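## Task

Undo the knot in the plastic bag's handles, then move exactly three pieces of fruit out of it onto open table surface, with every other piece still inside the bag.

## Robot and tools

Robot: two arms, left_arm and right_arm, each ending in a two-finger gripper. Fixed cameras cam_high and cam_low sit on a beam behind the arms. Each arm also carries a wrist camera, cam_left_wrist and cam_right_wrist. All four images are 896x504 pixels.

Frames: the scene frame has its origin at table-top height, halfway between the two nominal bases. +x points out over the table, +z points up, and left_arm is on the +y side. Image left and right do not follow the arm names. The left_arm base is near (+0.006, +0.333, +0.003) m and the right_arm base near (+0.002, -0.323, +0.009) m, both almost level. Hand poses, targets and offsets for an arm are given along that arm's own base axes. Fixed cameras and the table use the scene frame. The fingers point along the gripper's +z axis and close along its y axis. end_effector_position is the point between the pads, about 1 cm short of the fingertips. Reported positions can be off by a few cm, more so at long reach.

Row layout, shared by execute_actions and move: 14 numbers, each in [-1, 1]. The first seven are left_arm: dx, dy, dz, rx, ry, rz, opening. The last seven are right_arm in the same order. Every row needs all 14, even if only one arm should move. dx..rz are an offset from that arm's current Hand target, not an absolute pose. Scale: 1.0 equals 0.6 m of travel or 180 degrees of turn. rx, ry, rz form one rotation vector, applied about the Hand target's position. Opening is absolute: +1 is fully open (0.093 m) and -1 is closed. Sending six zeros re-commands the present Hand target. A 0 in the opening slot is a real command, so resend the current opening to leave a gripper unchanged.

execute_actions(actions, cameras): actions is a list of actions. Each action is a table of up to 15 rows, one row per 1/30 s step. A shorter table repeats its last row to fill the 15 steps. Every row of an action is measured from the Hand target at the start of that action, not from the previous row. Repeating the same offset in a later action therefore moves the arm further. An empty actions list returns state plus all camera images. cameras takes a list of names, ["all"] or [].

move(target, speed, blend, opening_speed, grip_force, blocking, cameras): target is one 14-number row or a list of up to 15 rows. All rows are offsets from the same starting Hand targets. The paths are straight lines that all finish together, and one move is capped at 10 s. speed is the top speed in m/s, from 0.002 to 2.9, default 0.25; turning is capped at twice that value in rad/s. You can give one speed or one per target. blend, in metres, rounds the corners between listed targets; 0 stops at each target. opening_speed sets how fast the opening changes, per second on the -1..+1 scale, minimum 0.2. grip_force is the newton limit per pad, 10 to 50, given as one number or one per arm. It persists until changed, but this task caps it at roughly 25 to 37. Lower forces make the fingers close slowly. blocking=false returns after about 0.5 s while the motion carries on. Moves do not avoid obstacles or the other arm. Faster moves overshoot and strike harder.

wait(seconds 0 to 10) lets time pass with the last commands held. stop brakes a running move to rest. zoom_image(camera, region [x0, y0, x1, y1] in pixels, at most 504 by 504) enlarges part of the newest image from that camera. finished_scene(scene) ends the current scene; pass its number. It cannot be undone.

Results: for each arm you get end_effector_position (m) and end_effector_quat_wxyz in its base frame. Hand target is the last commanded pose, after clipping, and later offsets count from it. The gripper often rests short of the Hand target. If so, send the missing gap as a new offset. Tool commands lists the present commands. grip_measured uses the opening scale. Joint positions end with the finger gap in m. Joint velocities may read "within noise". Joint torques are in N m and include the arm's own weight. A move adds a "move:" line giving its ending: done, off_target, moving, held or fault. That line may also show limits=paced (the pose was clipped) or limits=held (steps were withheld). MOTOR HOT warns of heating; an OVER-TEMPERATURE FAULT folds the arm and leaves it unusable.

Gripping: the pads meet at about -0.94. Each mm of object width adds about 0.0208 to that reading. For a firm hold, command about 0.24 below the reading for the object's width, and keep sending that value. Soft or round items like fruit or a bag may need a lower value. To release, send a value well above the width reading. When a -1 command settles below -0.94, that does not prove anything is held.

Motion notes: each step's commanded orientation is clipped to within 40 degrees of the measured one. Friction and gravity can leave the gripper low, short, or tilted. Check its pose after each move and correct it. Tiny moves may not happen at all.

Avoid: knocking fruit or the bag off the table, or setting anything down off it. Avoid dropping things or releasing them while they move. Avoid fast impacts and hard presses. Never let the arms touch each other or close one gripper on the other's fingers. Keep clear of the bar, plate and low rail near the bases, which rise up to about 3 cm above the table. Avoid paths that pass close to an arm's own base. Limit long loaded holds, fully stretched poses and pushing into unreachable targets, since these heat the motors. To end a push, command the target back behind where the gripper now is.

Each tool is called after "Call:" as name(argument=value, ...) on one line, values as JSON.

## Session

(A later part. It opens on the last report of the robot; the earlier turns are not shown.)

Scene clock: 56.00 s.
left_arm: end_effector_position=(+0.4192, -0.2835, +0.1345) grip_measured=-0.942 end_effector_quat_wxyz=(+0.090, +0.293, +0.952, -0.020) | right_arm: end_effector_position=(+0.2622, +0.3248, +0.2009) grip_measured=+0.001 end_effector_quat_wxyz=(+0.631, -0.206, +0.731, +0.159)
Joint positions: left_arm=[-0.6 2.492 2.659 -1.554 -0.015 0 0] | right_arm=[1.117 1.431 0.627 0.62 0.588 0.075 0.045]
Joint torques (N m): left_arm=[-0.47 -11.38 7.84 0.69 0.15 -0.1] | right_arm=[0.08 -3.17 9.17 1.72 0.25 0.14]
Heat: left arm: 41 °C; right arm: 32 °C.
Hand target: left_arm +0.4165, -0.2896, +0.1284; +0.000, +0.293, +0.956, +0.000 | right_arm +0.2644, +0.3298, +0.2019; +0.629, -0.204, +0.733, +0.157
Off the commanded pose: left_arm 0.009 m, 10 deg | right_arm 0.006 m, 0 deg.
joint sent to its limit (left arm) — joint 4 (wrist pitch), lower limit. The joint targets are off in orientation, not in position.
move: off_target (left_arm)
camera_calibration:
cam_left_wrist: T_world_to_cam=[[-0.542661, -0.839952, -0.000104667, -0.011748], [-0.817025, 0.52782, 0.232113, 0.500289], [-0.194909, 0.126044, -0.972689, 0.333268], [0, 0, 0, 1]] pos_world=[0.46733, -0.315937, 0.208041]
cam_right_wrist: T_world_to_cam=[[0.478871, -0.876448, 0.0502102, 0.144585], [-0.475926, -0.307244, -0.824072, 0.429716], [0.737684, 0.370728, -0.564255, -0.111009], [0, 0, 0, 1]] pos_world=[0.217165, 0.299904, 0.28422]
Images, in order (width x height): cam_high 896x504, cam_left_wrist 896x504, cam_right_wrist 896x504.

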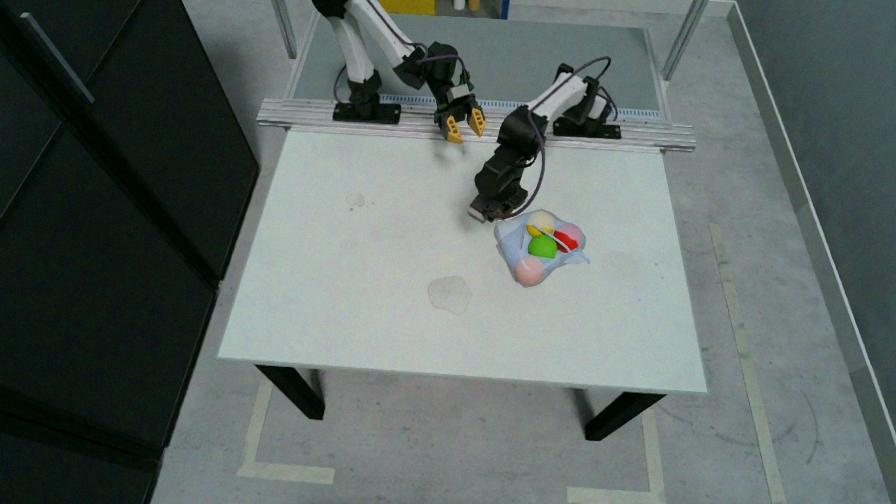

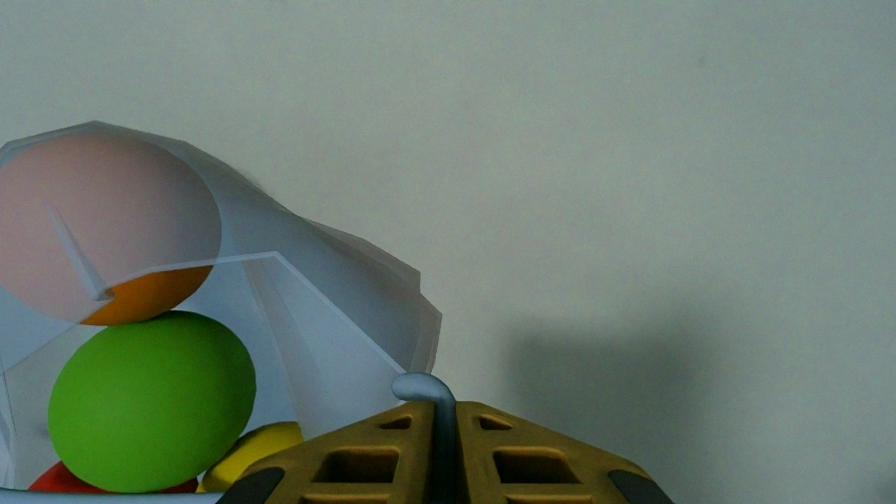

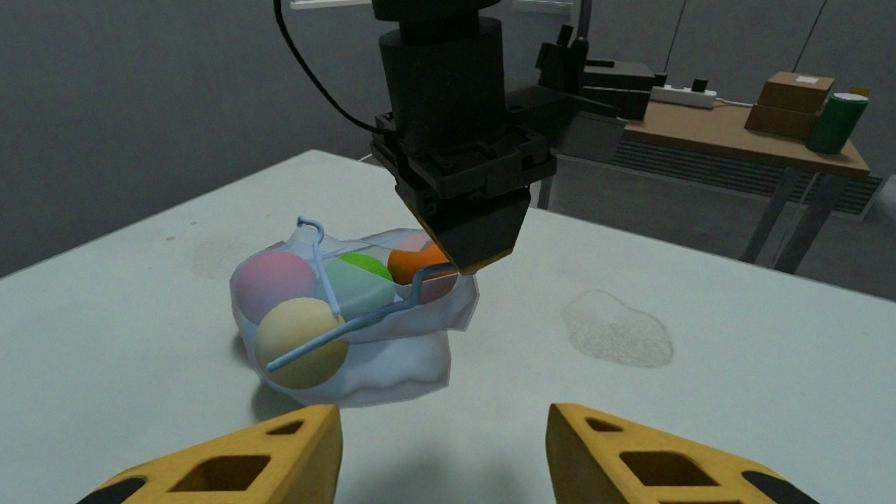

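Call:
move(target=[[-0.02,-0.05,-0.1,0,0,0,-1,0,0,0,0,0,0,0],[-0.02,-0.05,-0.1,0,0,0,-0.5,0,0,0,0,0,0,0],[-0.03,-0.08,0.1,0,0,0,-0.5,0,0,0,0,0,0,0],[0.0,0.18,0.2,0,0,0,1,0,0,0,0,0,0,0]], speed=[0.1,0.1,0.12,0.25], cameras=["cam_right_wrist","cam_left_wrist","cam_high"])

Call:
zoom_image(camera="cam_high", region=[475, 185, 615, 310])

Scene clock: 62.00 s.
left_arm: end_effector_position=(+0.4236, -0.1812, +0.2422) grip_measured=+1.000 end_effector_quat_wxyz=(+0.171, +0.278, +0.945, -0.024) | right_arm: end_effector_position=(+0.2622, +0.3248, +0.2009) grip_measured=+0.001 end_effector_quat_wxyz=(+0.631, -0.206, +0.731, +0.159)
Joint positions: left_arm=[-0.401 2.16 2.495 -1.559 0.008 0.169 0.093] | right_arm=[1.117 1.431 0.627 0.62 0.588 0.075 0.045]
Joint torques (N m): left_arm=[-0.53 -12.98 4.37 1.06 -0.02 0.14] | right_arm=[0.02 -3.18 9.2 1.74 0.25 0.13]
Heat: left arm: 42 °C; right arm: 33 °C.
Hand target: left_arm +0.4165, -0.1815, +0.2483; +0.000, +0.293, +0.956, +0.000 | right_arm +0.2644, +0.3298, +0.2019; +0.629, -0.204, +0.733, +0.157
Off the commanded pose: left_arm 0.009 m, 20 deg | right_arm 0.006 m, 0 deg.
joint sent to its limit (left arm) — joint 4 (wrist pitch), lower limit. The joint targets are off in orientation, not in position.
move: off_target (left_arm); target 2's new opening was sent with left_arm's hand 0.012 m and 5 deg from that target; target 4's new opening was sent with left_arm's hand 0.009 m and 20 deg from that target
camera_calibration:
cam_left_wrist: T_world_to_cam=[[-0.515817, -0.856141, -0.0308985, 0.0697777], [-0.855423, 0.512746, 0.0731007, 0.476952], [-0.0467414, 0.0641379, -0.996846, 0.357802], [0, 0, 0, 1]] pos_world=[0.460713, -0.207765, 0.323964]
cam_right_wrist: T_world_to_cam=[[0.478871, -0.876448, 0.0502102, 0.144585], [-0.475926, -0.307244, -0.824072, 0.429716], [0.737684, 0.370728, -0.564255, -0.111009], [0, 0, 0, 1]] pos_world=[0.217165, 0.299904, 0.28422]
Images, in order (width x height): cam_high 896x504, cam_left_wrist 896x504, cam_right_wrist 896x504.

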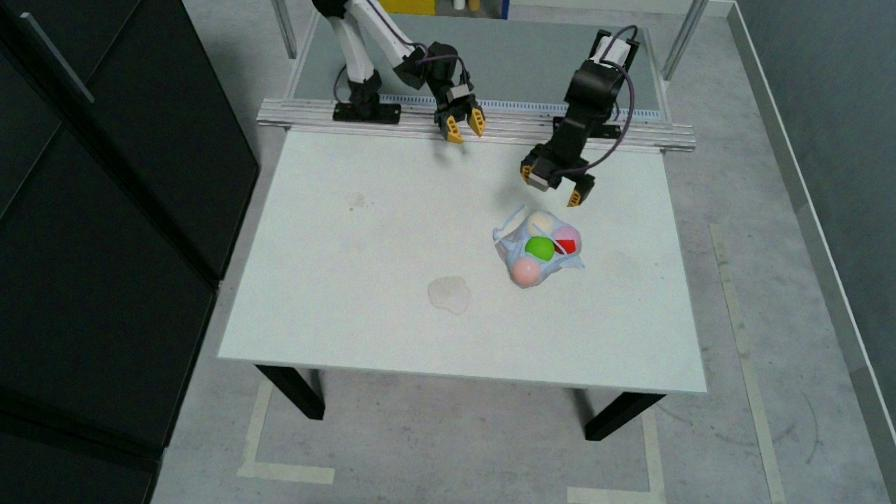

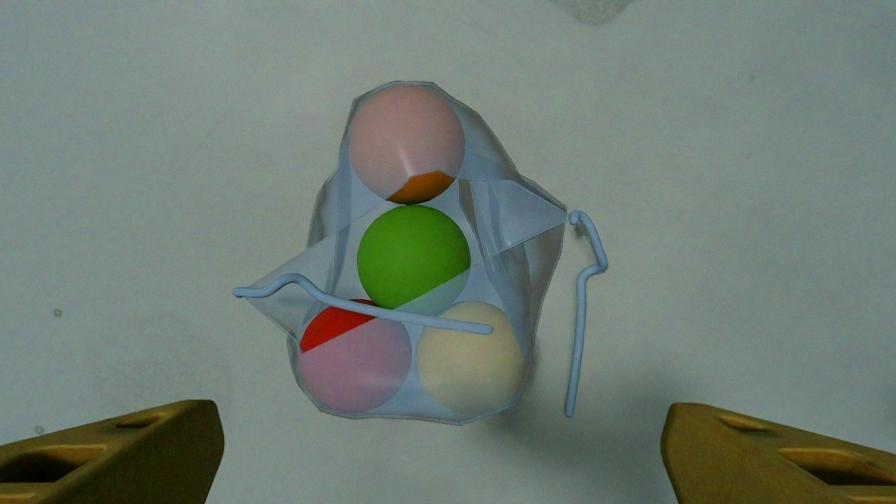

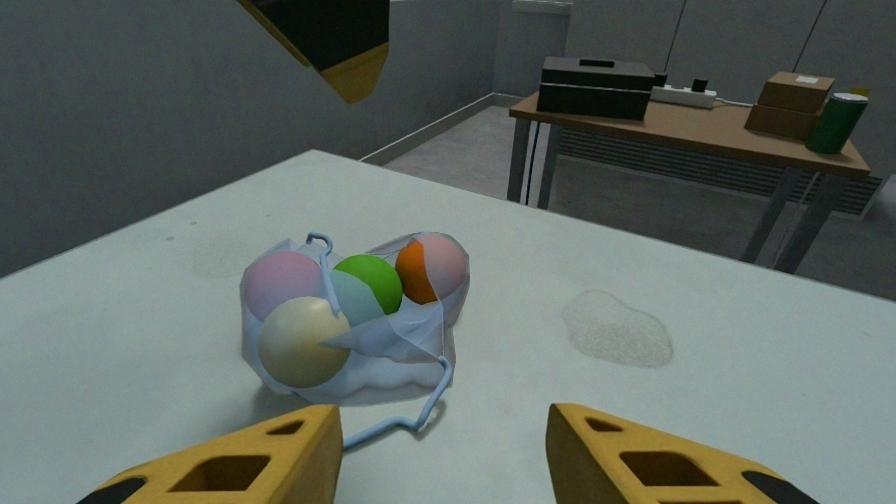

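Scaled by 3.600 from the camera's 896x504 image, which has a finer 1280x720 frame.

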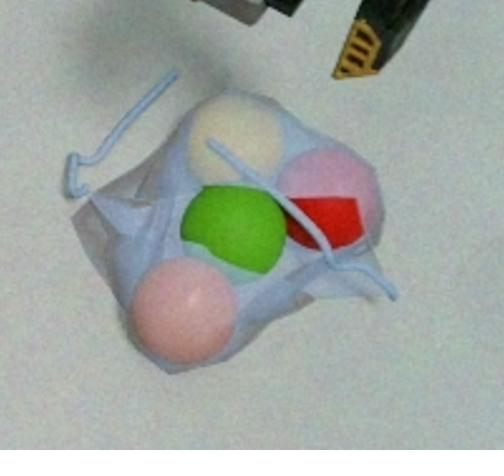

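Call:
move(target=[0.062,0.015,-0.17,0,0,0.083,1,0,0,0,0,0,0,0], cameras=["cam_left_wrist"])

Scene clock: 66.03 s.
left_arm: end_effector_position=(+0.4512, -0.1728, +0.1482) grip_measured=+1.000 end_effector_quat_wxyz=(+0.074, +0.172, +0.982, -0.015) | right_arm: end_effector_position=(+0.2622, +0.3248, +0.2009) grip_measured=+0.001 end_effector_quat_wxyz=(+0.631, -0.206, +0.731, +0.159)
Joint positions: left_arm=[-0.365 2.387 2.527 -1.559 0.002 -0.018 0.093] | right_arm=[1.117 1.431 0.627 0.62 0.588 0.075 0.045]
Joint torques (N m): left_arm=[0.34 -11.52 7.77 0.67 -0.01 -0.12] | right_arm=[0.12 -3.14 9.16 1.72 0.26 0.14]
Heat: left arm: 43 °C; right arm: 33 °C.
Hand target: left_arm +0.4537, -0.1726, +0.1465; +0.000, +0.166, +0.986, +0.000 | right_arm +0.2644, +0.3298, +0.2019; +0.629, -0.204, +0.733, +0.157
Off the commanded pose: left_arm 0.003 m, 9 deg | right_arm 0.006 m, 0 deg.
joint sent to its limit (left arm) — joint 4 (wrist pitch), lower limit. The joint targets are off in orientation, not in position.
move: off_target (left_arm)
camera_calibration:
cam_left_wrist: T_world_to_cam=[[-0.318566, -0.947716, 0.01871, -0.0240029], [-0.912856, 0.312046, 0.263288, 0.466183], [-0.255361, 0.0667951, -0.964536, 0.354707], [0, 0, 0, 1]] pos_world=[0.50849, -0.191911, 0.219836]
Images, in order (width x height): cam_left_wrist 896x504.

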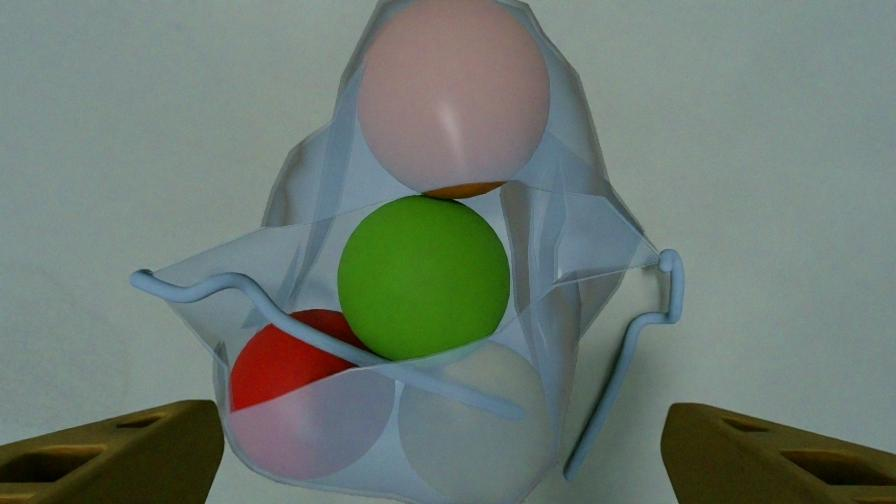

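Call:
move(target=[[0.003,0.005,-0.187,0,0,0,1,0,0,0,0,0,0,0],[0.003,0.005,-0.187,0,0,0,-0.2,0,0,0,0,0,0,0]], speed=0.1, cameras=["cam_left_wrist","cam_right_wrist"])

Scene clock: 69.17 s.
left_arm: end_effector_position=(+0.4549, -0.1704, +0.0466) grip_measured=+0.309 end_effector_quat_wxyz=(+0.008, +0.169, +0.986, -0.002) | right_arm: end_effector_position=(+0.2622, +0.3248, +0.2009) grip_measured=+0.001 end_effector_quat_wxyz=(+0.631, -0.206, +0.731, +0.159)
Joint positions: left_arm=[-0.358 2.491 2.312 -1.375 0 -0.018 0.06] | right_arm=[1.117 1.431 0.627 0.62 0.588 0.075 0.045]
Joint torques (N m): left_arm=[0.38 -11.79 5.41 0.61 0.02 -0.04] | right_arm=[0.09 -3.19 9.2 1.74 0.26 0.12]
Heat: left arm: 43 °C; right arm: 34 °C.
Hand target: left_arm +0.4555, -0.1695, +0.0342; +0.000, +0.166, +0.986, +0.000 | right_arm +0.2644, +0.3298, +0.2019; +0.629, -0.204, +0.733, +0.157
Off the commanded pose: left_arm 0.012 m, 1 deg | right_arm 0.006 m, 0 deg.
move: off_target (left_arm); target 2's new opening was sent with left_arm's hand 0.012 m and 1 deg from that target
camera_calibration:
cam_left_wrist: T_world_to_cam=[[-0.309296, -0.950901, 0.0111181, -0.0228765], [-0.874215, 0.288915, 0.390225, 0.468128], [-0.374278, 0.110975, -0.920652, 0.31701], [0, 0, 0, 1]] pos_world=[0.520818, -0.192183, 0.109435]
cam_right_wrist: T_world_to_cam=[[0.478871, -0.876448, 0.0502102, 0.144585], [-0.475926, -0.307244, -0.824072, 0.429716], [0.737684, 0.370728, -0.564255, -0.111009], [0, 0, 0, 1]] pos_world=[0.217165, 0.299904, 0.28422]
Images, in order (width x height): cam_left_wrist 896x504, cam_right_wrist 896x504.

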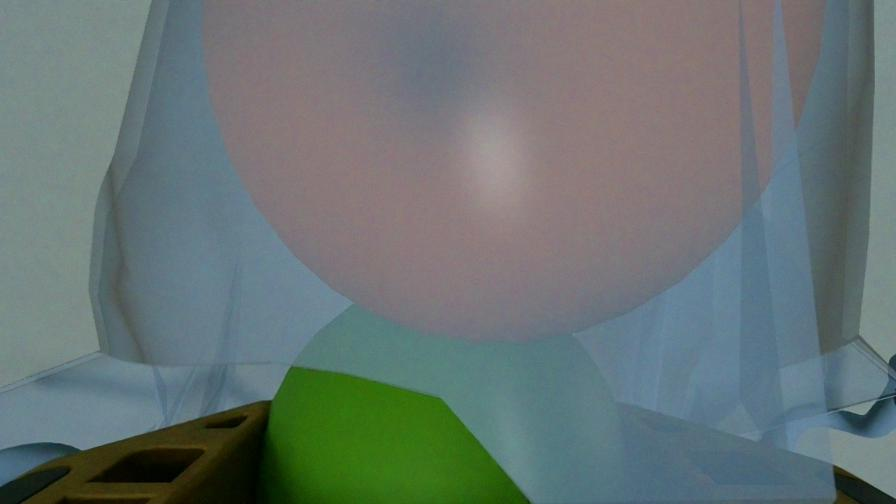

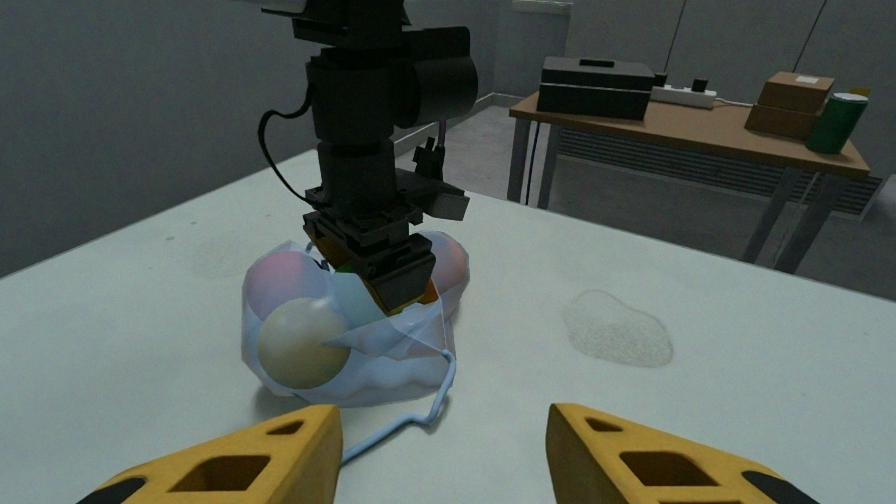

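Call:
move(target=[0,0,0.22,0,0,0,-0.2,0,0,0,0,0,0,0], speed=0.1, cameras=["cam_left_wrist","cam_right_wrist","cam_high"])

Scene clock: 71.13 s.
left_arm: end_effector_position=(+0.4566, -0.1710, +0.1456) grip_measured=+0.309 end_effector_quat_wxyz=(+0.078, +0.169, +0.983, -0.015) | right_arm: end_effector_position=(+0.2622, +0.3248, +0.2009) grip_measured=+0.001 end_effector_quat_wxyz=(+0.631, -0.206, +0.731, +0.159)
Joint positions: left_arm=[-0.358 2.402 2.542 -1.552 0 -0.018 0.06] | right_arm=[1.117 1.431 0.627 0.62 0.588 0.075 0.045]
Joint torques (N m): left_arm=[0.4 -15.38 7.64 0.61 0.02 -0.04] | right_arm=[0.06 -3.22 9.13 1.73 0.26 0.13]
Heat: left arm: 43 °C; right arm: 34 °C.
Hand target: left_arm +0.4555, -0.1694, +0.1663; +0.000, +0.166, +0.986, +0.000 | right_arm +0.2644, +0.3298, +0.2019; +0.629, -0.204, +0.733, +0.157
Off the commanded pose: left_arm 0.021 m, 9 deg | right_arm 0.006 m, 0 deg.
joint sent to its limit (left arm) — joint 4 (wrist pitch), lower limit. The joint targets are off in orientation, not in position.
move: off_target (left_arm)
camera_calibration:
cam_left_wrist: T_world_to_cam=[[-0.31118, -0.950195, 0.0172421, -0.0240359], [-0.917232, 0.305034, 0.256204, 0.47304], [-0.248703, 0.0639106, -0.966469, 0.350159], [0, 0, 0, 1]] pos_world=[0.513494, -0.189511, 0.217637]
cam_right_wrist: T_world_to_cam=[[0.478871, -0.876448, 0.0502102, 0.144585], [-0.475926, -0.307244, -0.824072, 0.429716], [0.737684, 0.370728, -0.564255, -0.111009], [0, 0, 0, 1]] pos_world=[0.217165, 0.299904, 0.28422]
Images, in order (width x height): cam_high 896x504, cam_left_wrist 896x504, cam_right_wrist 896x504.

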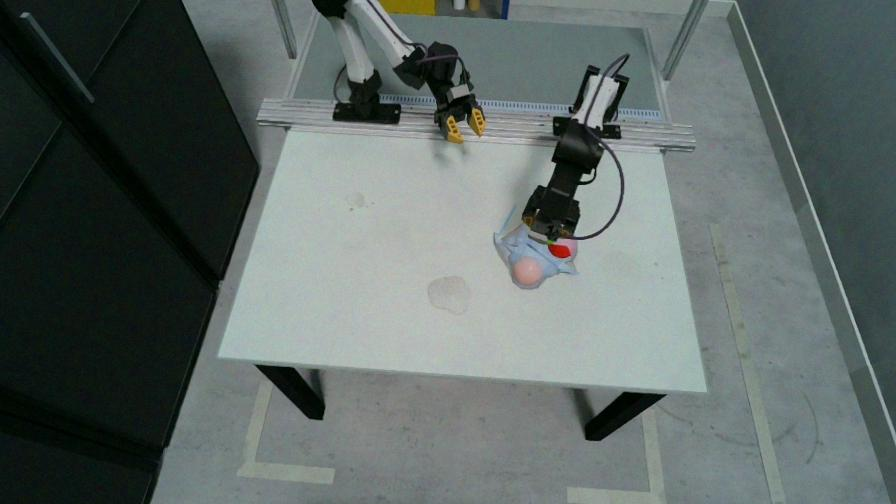

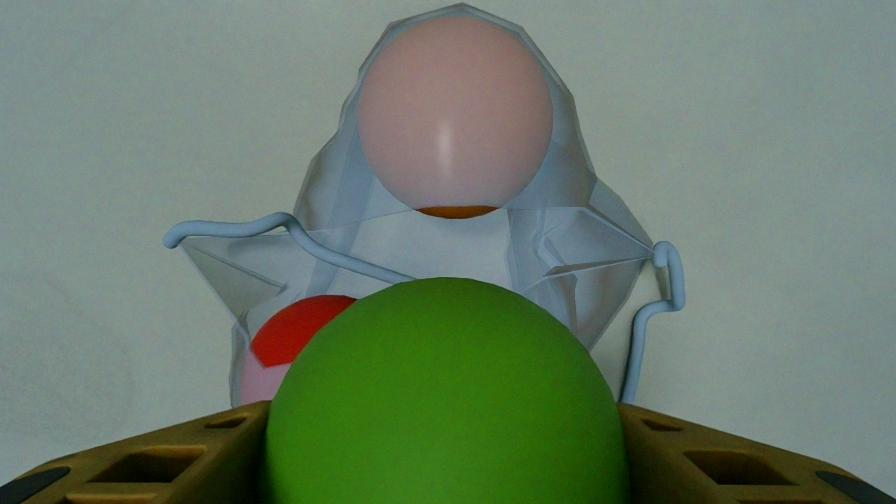

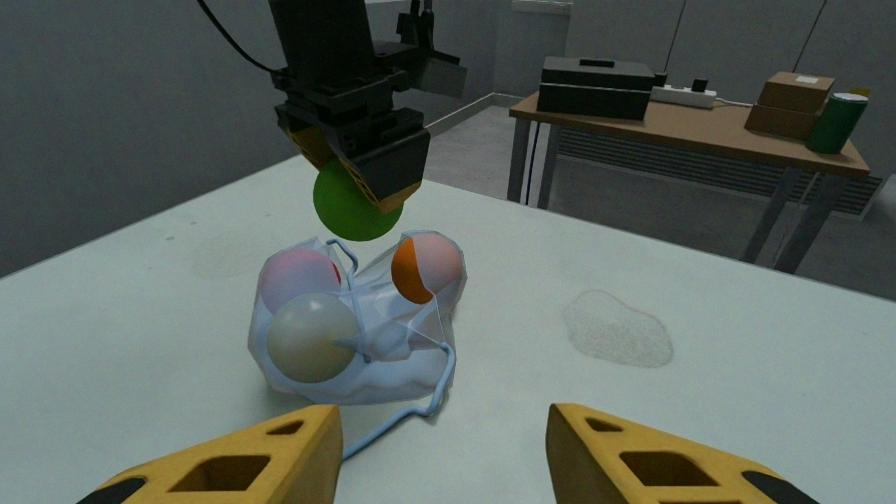

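Call:
move(target=[[-0.03,0.316,0.03,0,0,0,-0.2,0,0,0,0,0,0,0],[-0.03,0.316,-0.218,0,0,0,-0.2,0,0,0,0,0,0,0]], speed=[0.2,0.1], cameras=["cam_right_wrist","cam_low"])

Call:
zoom_image(camera="cam_low", region=[330, 200, 550, 380])

Scene clock: 75.27 s.
left_arm: end_effector_position=(+0.4354, +0.0237, +0.0488) grip_measured=+0.309 end_effector_quat_wxyz=(+0.005, +0.155, +0.988, -0.001) | right_arm: end_effector_position=(+0.2622, +0.3248, +0.2009) grip_measured=+0.001 end_effector_quat_wxyz=(+0.631, -0.206, +0.731, +0.159)
Joint positions: left_arm=[0.056 2.238 1.88 -1.204 0.003 0.366 0.06] | right_arm=[1.117 1.431 0.627 0.62 0.588 0.075 0.045]
Joint torques (N m): left_arm=[-0.54 -10.14 4.83 0.74 0.01 0.13] | right_arm=[0.08 -3.17 9.26 1.74 0.26 0.15]
Heat: left arm: 45 °C; right arm: 34 °C.
Hand target: left_arm +0.4375, +0.0201, +0.0354; +0.000, +0.166, +0.986, +0.000 | right_arm +0.2644, +0.3298, +0.2019; +0.629, -0.204, +0.733, +0.157
Off the commanded pose: left_arm 0.014 m, 1 deg | right_arm 0.006 m, 0 deg.
move: off_target (left_arm)
camera_calibration:
cam_right_wrist: T_world_to_cam=[[0.478871, -0.876448, 0.0502102, 0.144585], [-0.475926, -0.307244, -0.824072, 0.429716], [0.737684, 0.370728, -0.564255, -0.111009], [0, 0, 0, 1]] pos_world=[0.217165, 0.299904, 0.28422]
Images, in order (width x height): cam_low 896x504, cam_right_wrist 896x504.

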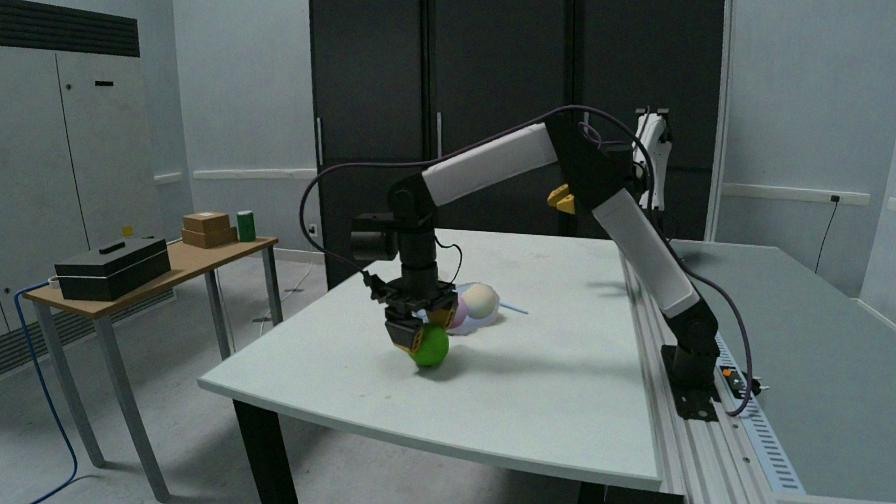

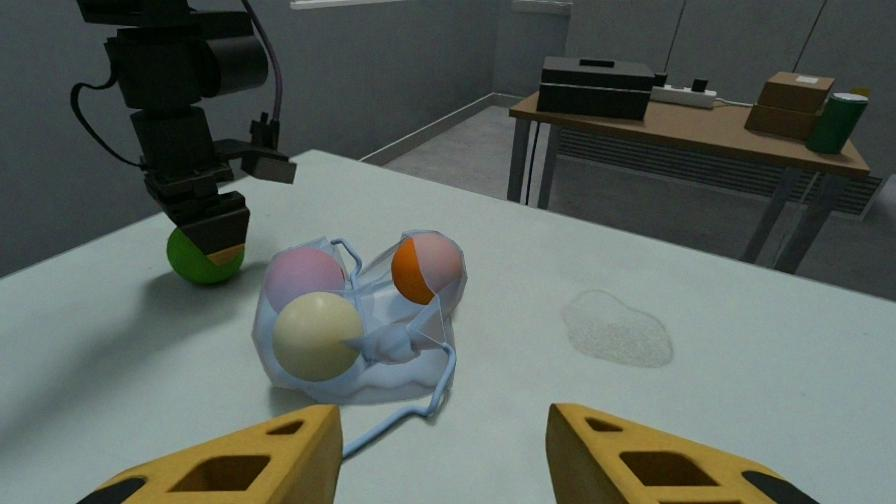

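Scaled by 2.291 from the camera's 896x504 image, which has a finer 1280x720 frame.

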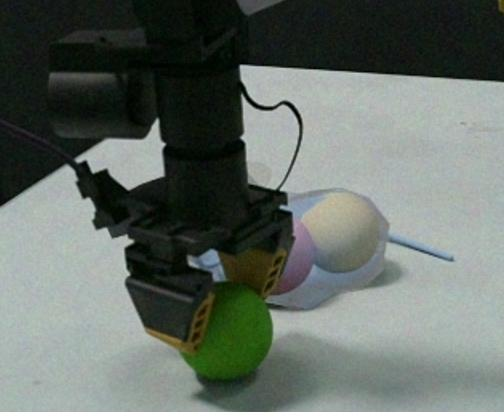

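Call:
move(target=[0,0,0.01,0,0,0,0.9,0,0,0,0,0,0,0], opening_speed=0.5)

Call:
move(target=[[-0.015,0,0.21,0,0,0,1,0,0,0,0,0,0,0],[0,-0.31,0.25,0,0,0,1,0,0,0,0,0,0,0]], speed=[0.12,0.25], cameras=["cam_left_wrist","cam_low","cam_high"])

Scene clock: 78.73 s.
left_arm: end_effector_position=(+0.4354, +0.0237, +0.0488) grip_measured=+0.898 end_effector_quat_wxyz=(+0.005, +0.155, +0.988, -0.001) | right_arm: end_effector_position=(+0.2622, +0.3248, +0.2009) grip_measured=+0.001 end_effector_quat_wxyz=(+0.631, -0.206, +0.731, +0.159)
Joint positions: left_arm=[0.056 2.238 1.88 -1.204 0.003 0.367 0.088] | right_arm=[1.117 1.431 0.627 0.62 0.588 0.075 0.045]
Joint torques (N m): left_arm=[-0.64 -10.35 6.34 0.53 0.01 0.12] | right_arm=[-0.01 -3.21 9.21 1.74 0.24 0.14]
Heat: left arm: 44 °C; right arm: 34 °C.
Hand target: left_arm +0.4375, +0.0201, +0.0414; +0.000, +0.166, +0.986, +0.000 | right_arm +0.2644, +0.3298, +0.2019; +0.629, -0.204, +0.733, +0.157
Off the commanded pose: left_arm 0.008 m, 1 deg | right_arm 0.006 m, 0 deg.
move: done

Scene clock: 81.83 s.
left_arm: end_effector_position=(+0.4363, -0.1653, +0.1956) grip_measured=+1.000 end_effector_quat_wxyz=(+0.114, +0.171, +0.978, -0.021) | right_arm: end_effector_position=(+0.2622, +0.3248, +0.2009) grip_measured=+0.001 end_effector_quat_wxyz=(+0.631, -0.206, +0.731, +0.159)
Joint positions: left_arm=[-0.363 2.241 2.457 -1.553 -0.002 -0.016 0.093] | right_arm=[1.117 1.431 0.627 0.62 0.588 0.075 0.045]
Joint torques (N m): left_arm=[0.21 -10.07 7.64 0.78 0.02 -0.12] | right_arm=[0.02 -3.23 9.14 1.74 0.25 0.13]
Heat: left arm: 44 °C; right arm: 34 °C.
Hand target: left_arm +0.4375, -0.1660, +0.1915; +0.000, +0.166, +0.986, +0.000 | right_arm +0.2644, +0.3298, +0.2019; +0.629, -0.204, +0.733, +0.157
Off the commanded pose: left_arm 0.004 m, 13 deg | right_arm 0.006 m, 0 deg.
joint sent to its limit (left arm) — joint 4 (wrist pitch), lower limit. The joint targets are off in orientation, not in position.
move: off_target (left_arm)
camera_calibration:
cam_left_wrist: T_world_to_cam=[[-0.318578, -0.947727, 0.0179571, -0.0222646], [-0.930769, 0.31635, 0.183281, 0.461897], [-0.179381, 0.0416755, -0.982896, 0.362399], [0, 0, 0, 1]] pos_world=[0.487834, -0.182325, 0.271943]
Images, in order (width x height): cam_high 896x504, cam_low 896x504, cam_left_wrist 896x504.

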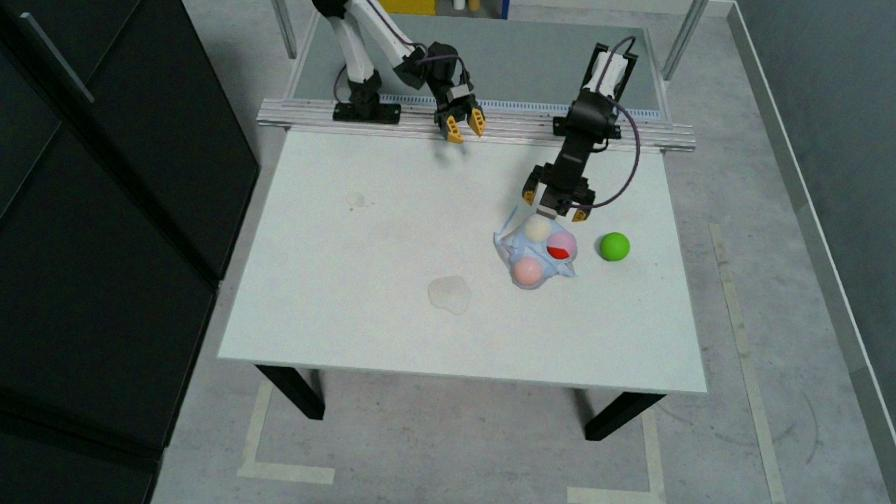

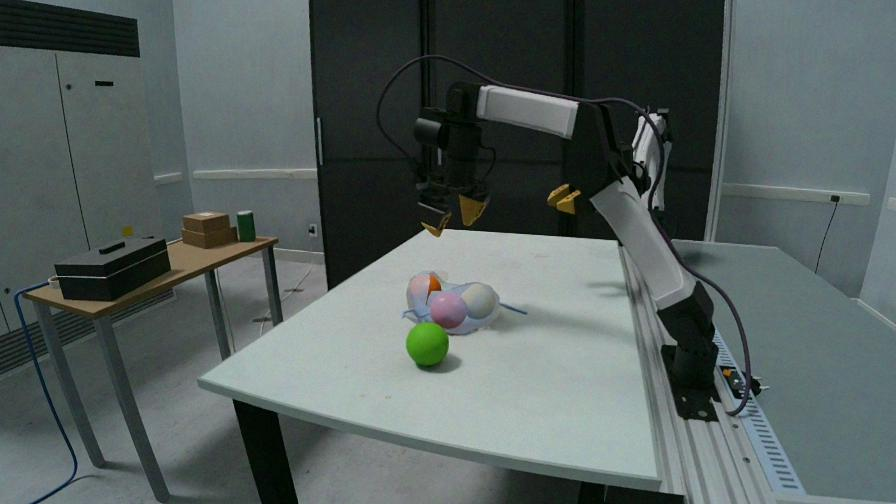

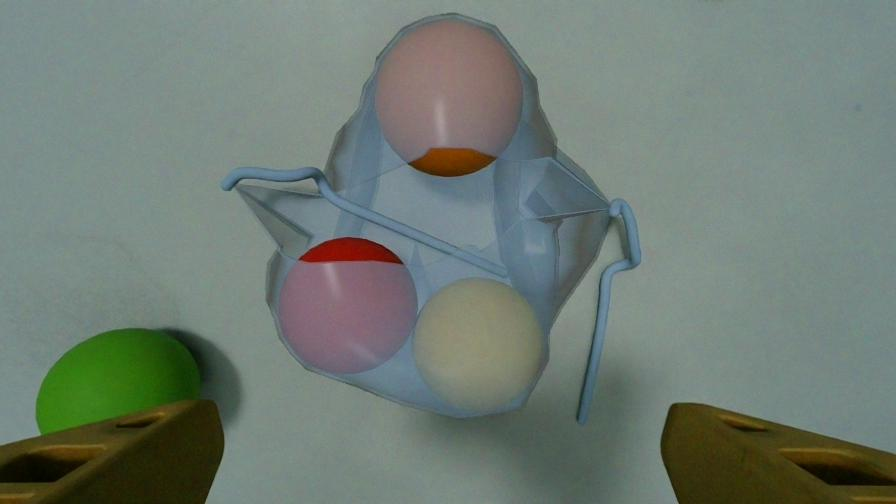

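Call:
move(target=[[0.27,-0.065,0,0,0,0,-1,0,0,0,0,0,0,0],[0.27,-0.065,-0.26,0,0,0,-1,0,0,0,0,0,0,0],[0.12,-0.04,-0.26,0,0,0,-1,0,0,0,0,0,0,0]], speed=[0.25,0.12,0.06], cameras=["cam_left_wrist","cam_right_wrist","cam_high"])

Call:
zoom_image(camera="cam_high", region=[475, 185, 615, 310])

Scene clock: 92.70 s.
left_arm: end_effector_position=(+0.5105, -0.1807, +0.0156) grip_measured=-0.973 end_effector_quat_wxyz=(+0.052, +0.163, +0.985, -0.008) | right_arm: end_effector_position=(+0.2622, +0.3248, +0.2009) grip_measured=+0.001 end_effector_quat_wxyz=(+0.631, -0.206, +0.731, +0.159)
Joint positions: left_arm=[-0.341 2.832 2.843 -1.476 -0.002 -0.013 0] | right_arm=[1.117 1.431 0.627 0.62 0.588 0.075 0.045]
Joint torques (N m): left_arm=[-1.07 -17.02 7.98 0.48 0.03 -0.1] | right_arm=[0.03 -3.21 9.17 1.74 0.24 0.13]
Heat: left arm: 45 °C; right arm: 35 °C.
Hand target: left_arm +0.5096, -0.1898, +0.0355; +0.000, +0.166, +0.986, +0.000 | right_arm +0.2644, +0.3298, +0.2019; +0.629, -0.204, +0.733, +0.157
Off the commanded pose: left_arm 0.022 m, 6 deg | right_arm 0.006 m, 0 deg.
elbow stopped short (left arm): the move would have taken joint 3 (elbow) straighter than the controller allows.
move: off_target (left_arm); limits=paced
camera_calibration:
cam_left_wrist: T_world_to_cam=[[-0.298927, -0.954194, 0.0125337, -0.0211231], [-0.907275, 0.288251, 0.306208, 0.549789], [-0.295794, 0.0801623, -0.951882, 0.265285], [0, 0, 0, 1]] pos_world=[0.570965, -0.199898, 0.084435]
cam_right_wrist: T_world_to_cam=[[0.478871, -0.876448, 0.0502102, 0.144585], [-0.475926, -0.307244, -0.824072, 0.429716], [0.737684, 0.370728, -0.564255, -0.111009], [0, 0, 0, 1]] pos_world=[0.217165, 0.299904, 0.28422]
Images, in order (width x height): cam_high 896x504, cam_left_wrist 896x504, cam_right_wrist 896x504.

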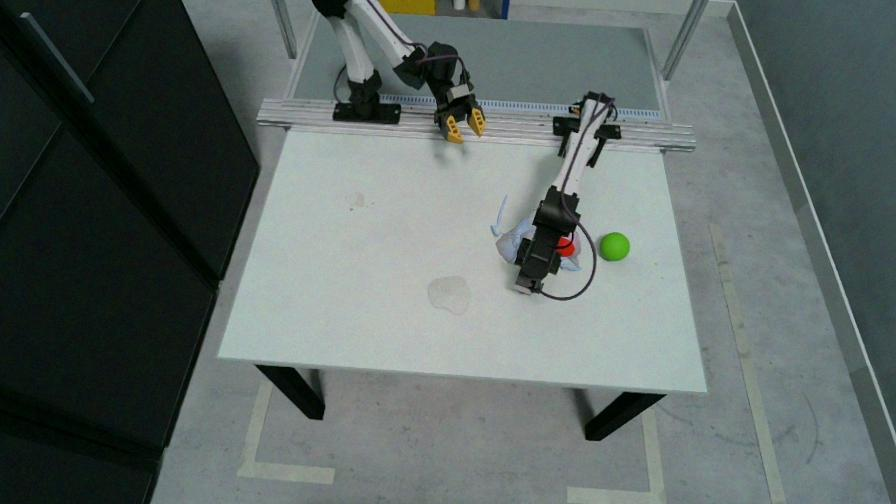

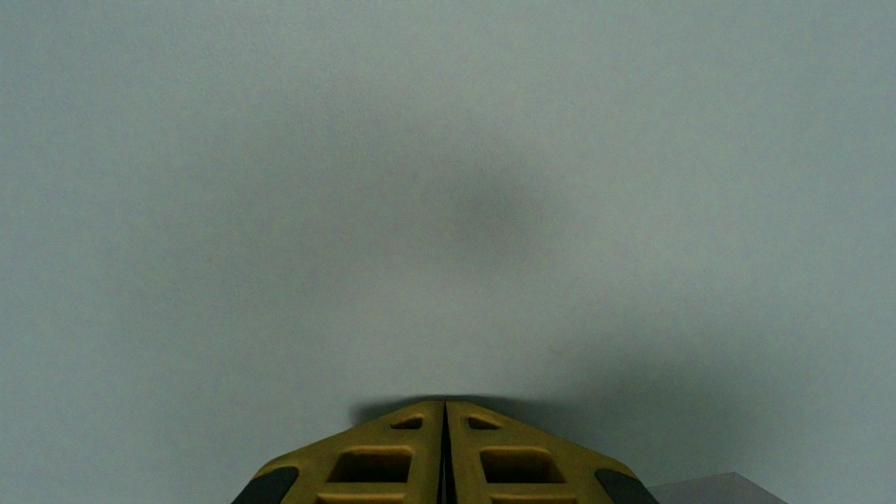

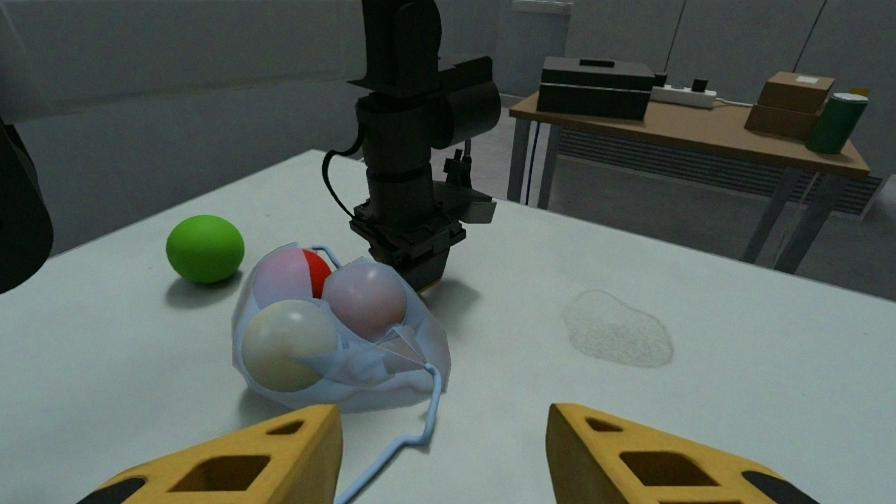

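Scaled by 3.600 from the camera's 896x504 image, which has a finer 1280x720 frame.

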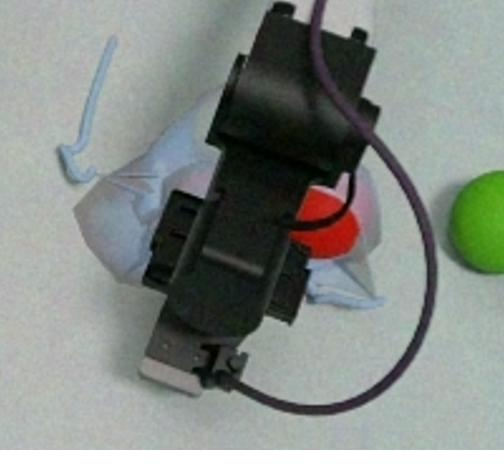

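Call:
move(target=[[0.025,0,0.02,0,0,0,-1,0,0,0,0,0,0,0],[0.04,0,0.27,0,0,0,-1,0,0,0,0,0,0,0],[-0.11,0.04,0.27,0,0,0,-1,0,0,0,0,0,0,0]], speed=[0.1,0.15,0.25], cameras=["cam_left_wrist","cam_right_wrist"])

Scene clock: 97.07 s.
left_arm: end_effector_position=(+0.4542, -0.1607, +0.1850) grip_measured=-0.973 end_effector_quat_wxyz=(+0.118, +0.162, +0.980, -0.020) | right_arm: end_effector_position=(+0.2622, +0.3248, +0.2009) grip_measured=+0.001 end_effector_quat_wxyz=(+0.631, -0.206, +0.731, +0.159)
Joint positions: left_arm=[-0.341 2.313 2.535 -1.553 -0.002 -0.013 0] | right_arm=[1.117 1.431 0.627 0.62 0.588 0.075 0.045]
Joint torques (N m): left_arm=[-1.2 -15.09 4.51 0.8 0.01 -0.11] | right_arm=[0.1 -3.23 9.16 1.75 0.27 0.14]
Heat: left arm: 47 °C; right arm: 35 °C.
Hand target: left_arm +0.4436, -0.1659, +0.1974; +0.000, +0.166, +0.986, +0.000 | right_arm +0.2644, +0.3298, +0.2019; +0.629, -0.204, +0.733, +0.157
Off the commanded pose: left_arm 0.017 m, 14 deg | right_arm 0.006 m, 0 deg.
elbow stopped short (left arm): the move would have taken joint 3 (elbow) straighter than the controller allows.
joint sent to its limit (left arm) — joint 4 (wrist pitch), lower limit. The joint targets are off in orientation, not in position.
move: off_target (left_arm)
camera_calibration:
cam_left_wrist: T_world_to_cam=[[-0.300764, -0.953541, 0.0173367, -0.0209736], [-0.937731, 0.298992, 0.176819, 0.480708], [-0.173788, 0.0369237, -0.984091, 0.351978], [0, 0, 0, 1]] pos_world=[0.505636, -0.176723, 0.261744]
cam_right_wrist: T_world_to_cam=[[0.478871, -0.876448, 0.0502102, 0.144585], [-0.475926, -0.307244, -0.824072, 0.429716], [0.737684, 0.370728, -0.564255, -0.111009], [0, 0, 0, 1]] pos_world=[0.217165, 0.299904, 0.28422]
Images, in order (width x height): cam_left_wrist 896x504, cam_right_wrist 896x504.

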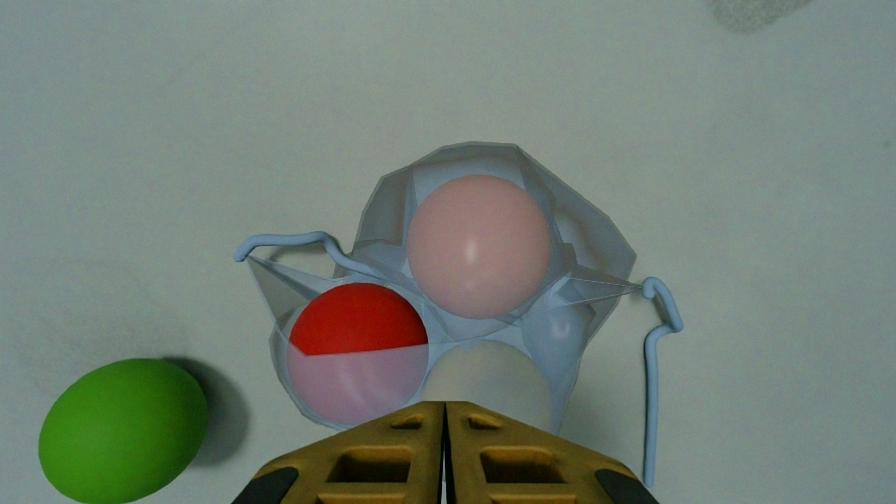

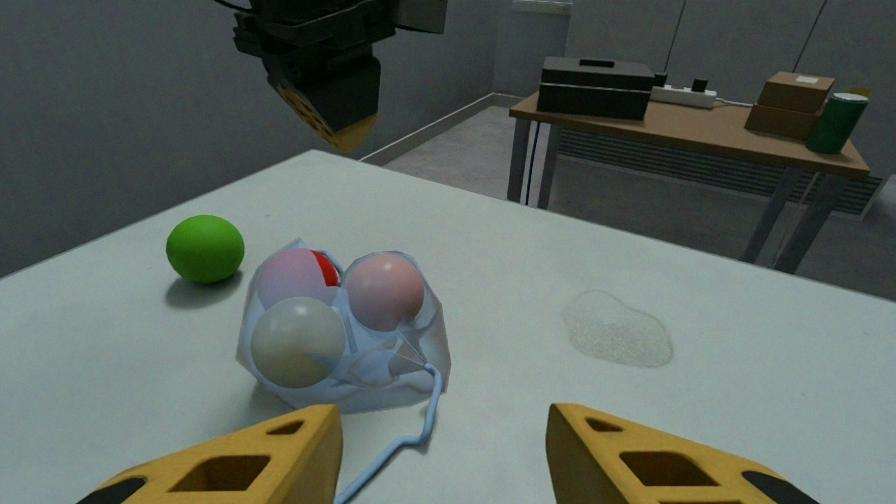

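Call:
zoom_image(camera="cam_left_wrist", region=[220, 120, 700, 430])

Scaled by 1.050 from the camera's 896x504 image, which has a finer 1280x720 frame.

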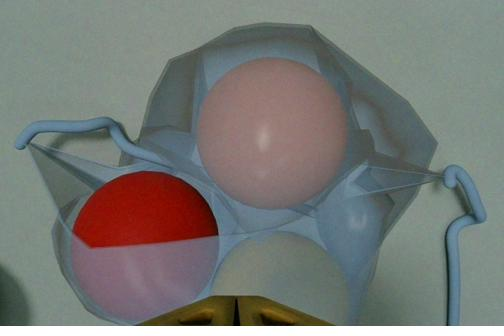

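Call:
move(target=[[-0.013,0.098,-0.1,0,0,0,0.75,0,0,0,0,0,0,0],[-0.013,0.098,-0.272,0,0,0,0.75,0,0,0,0,0,0,0]], speed=[0.2,0.08], cameras=["cam_left_wrist","cam_right_wrist"])

Scene clock: 104.47 s.
left_arm: end_effector_position=(+0.4364, -0.1056, +0.0396) grip_measured=+0.748 end_effector_quat_wxyz=(+0.002, +0.158, +0.987, +0.001) | right_arm: end_effector_position=(+0.2622, +0.3248, +0.2009) grip_measured=+0.001 end_effector_quat_wxyz=(+0.631, -0.206, +0.731, +0.159)
Joint positions: left_arm=[-0.238 2.308 1.961 -1.221 -0.002 0.08 0.081] | right_arm=[1.117 1.431 0.627 0.62 0.588 0.075 0.045]
Joint torques (N m): left_arm=[-0.02 -12.1 4.79 0.6 0.05 0.13] | right_arm=[0.03 -3.21 9.16 1.74 0.27 0.14]
Heat: left arm: 50 °C; right arm: 36 °C.
Hand target: left_arm +0.4358, -0.1071, +0.0343; +0.000, +0.166, +0.986, +0.000 | right_arm +0.2644, +0.3298, +0.2020; +0.629, -0.204, +0.733, +0.157
Off the commanded pose: left_arm 0.006 m, 1 deg | right_arm 0.006 m, 0 deg.
move: done
camera_calibration:
cam_left_wrist: T_world_to_cam=[[-0.288023, -0.957587, 0.00836156, 0.0231834], [-0.875464, 0.26684, 0.402939, 0.433702], [-0.38808, 0.108735, -0.915189, 0.302106], [0, 0, 0, 1]] pos_world=[0.503609, -0.126379, 0.101535]
cam_right_wrist: T_world_to_cam=[[0.478871, -0.876448, 0.0502102, 0.144585], [-0.475926, -0.307244, -0.824072, 0.429716], [0.737684, 0.370728, -0.564255, -0.111009], [0, 0, 0, 1]] pos_world=[0.217165, 0.299904, 0.28422]
Images, in order (width x height): cam_left_wrist 896x504, cam_right_wrist 896x504.

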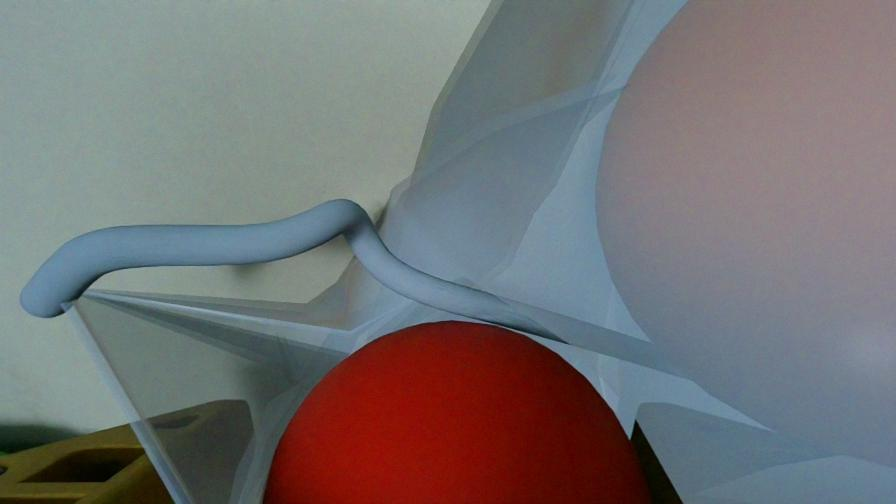

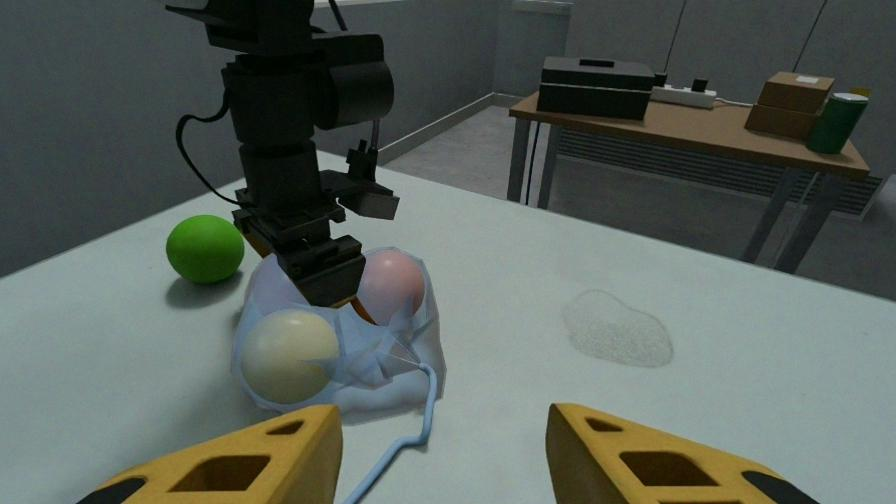

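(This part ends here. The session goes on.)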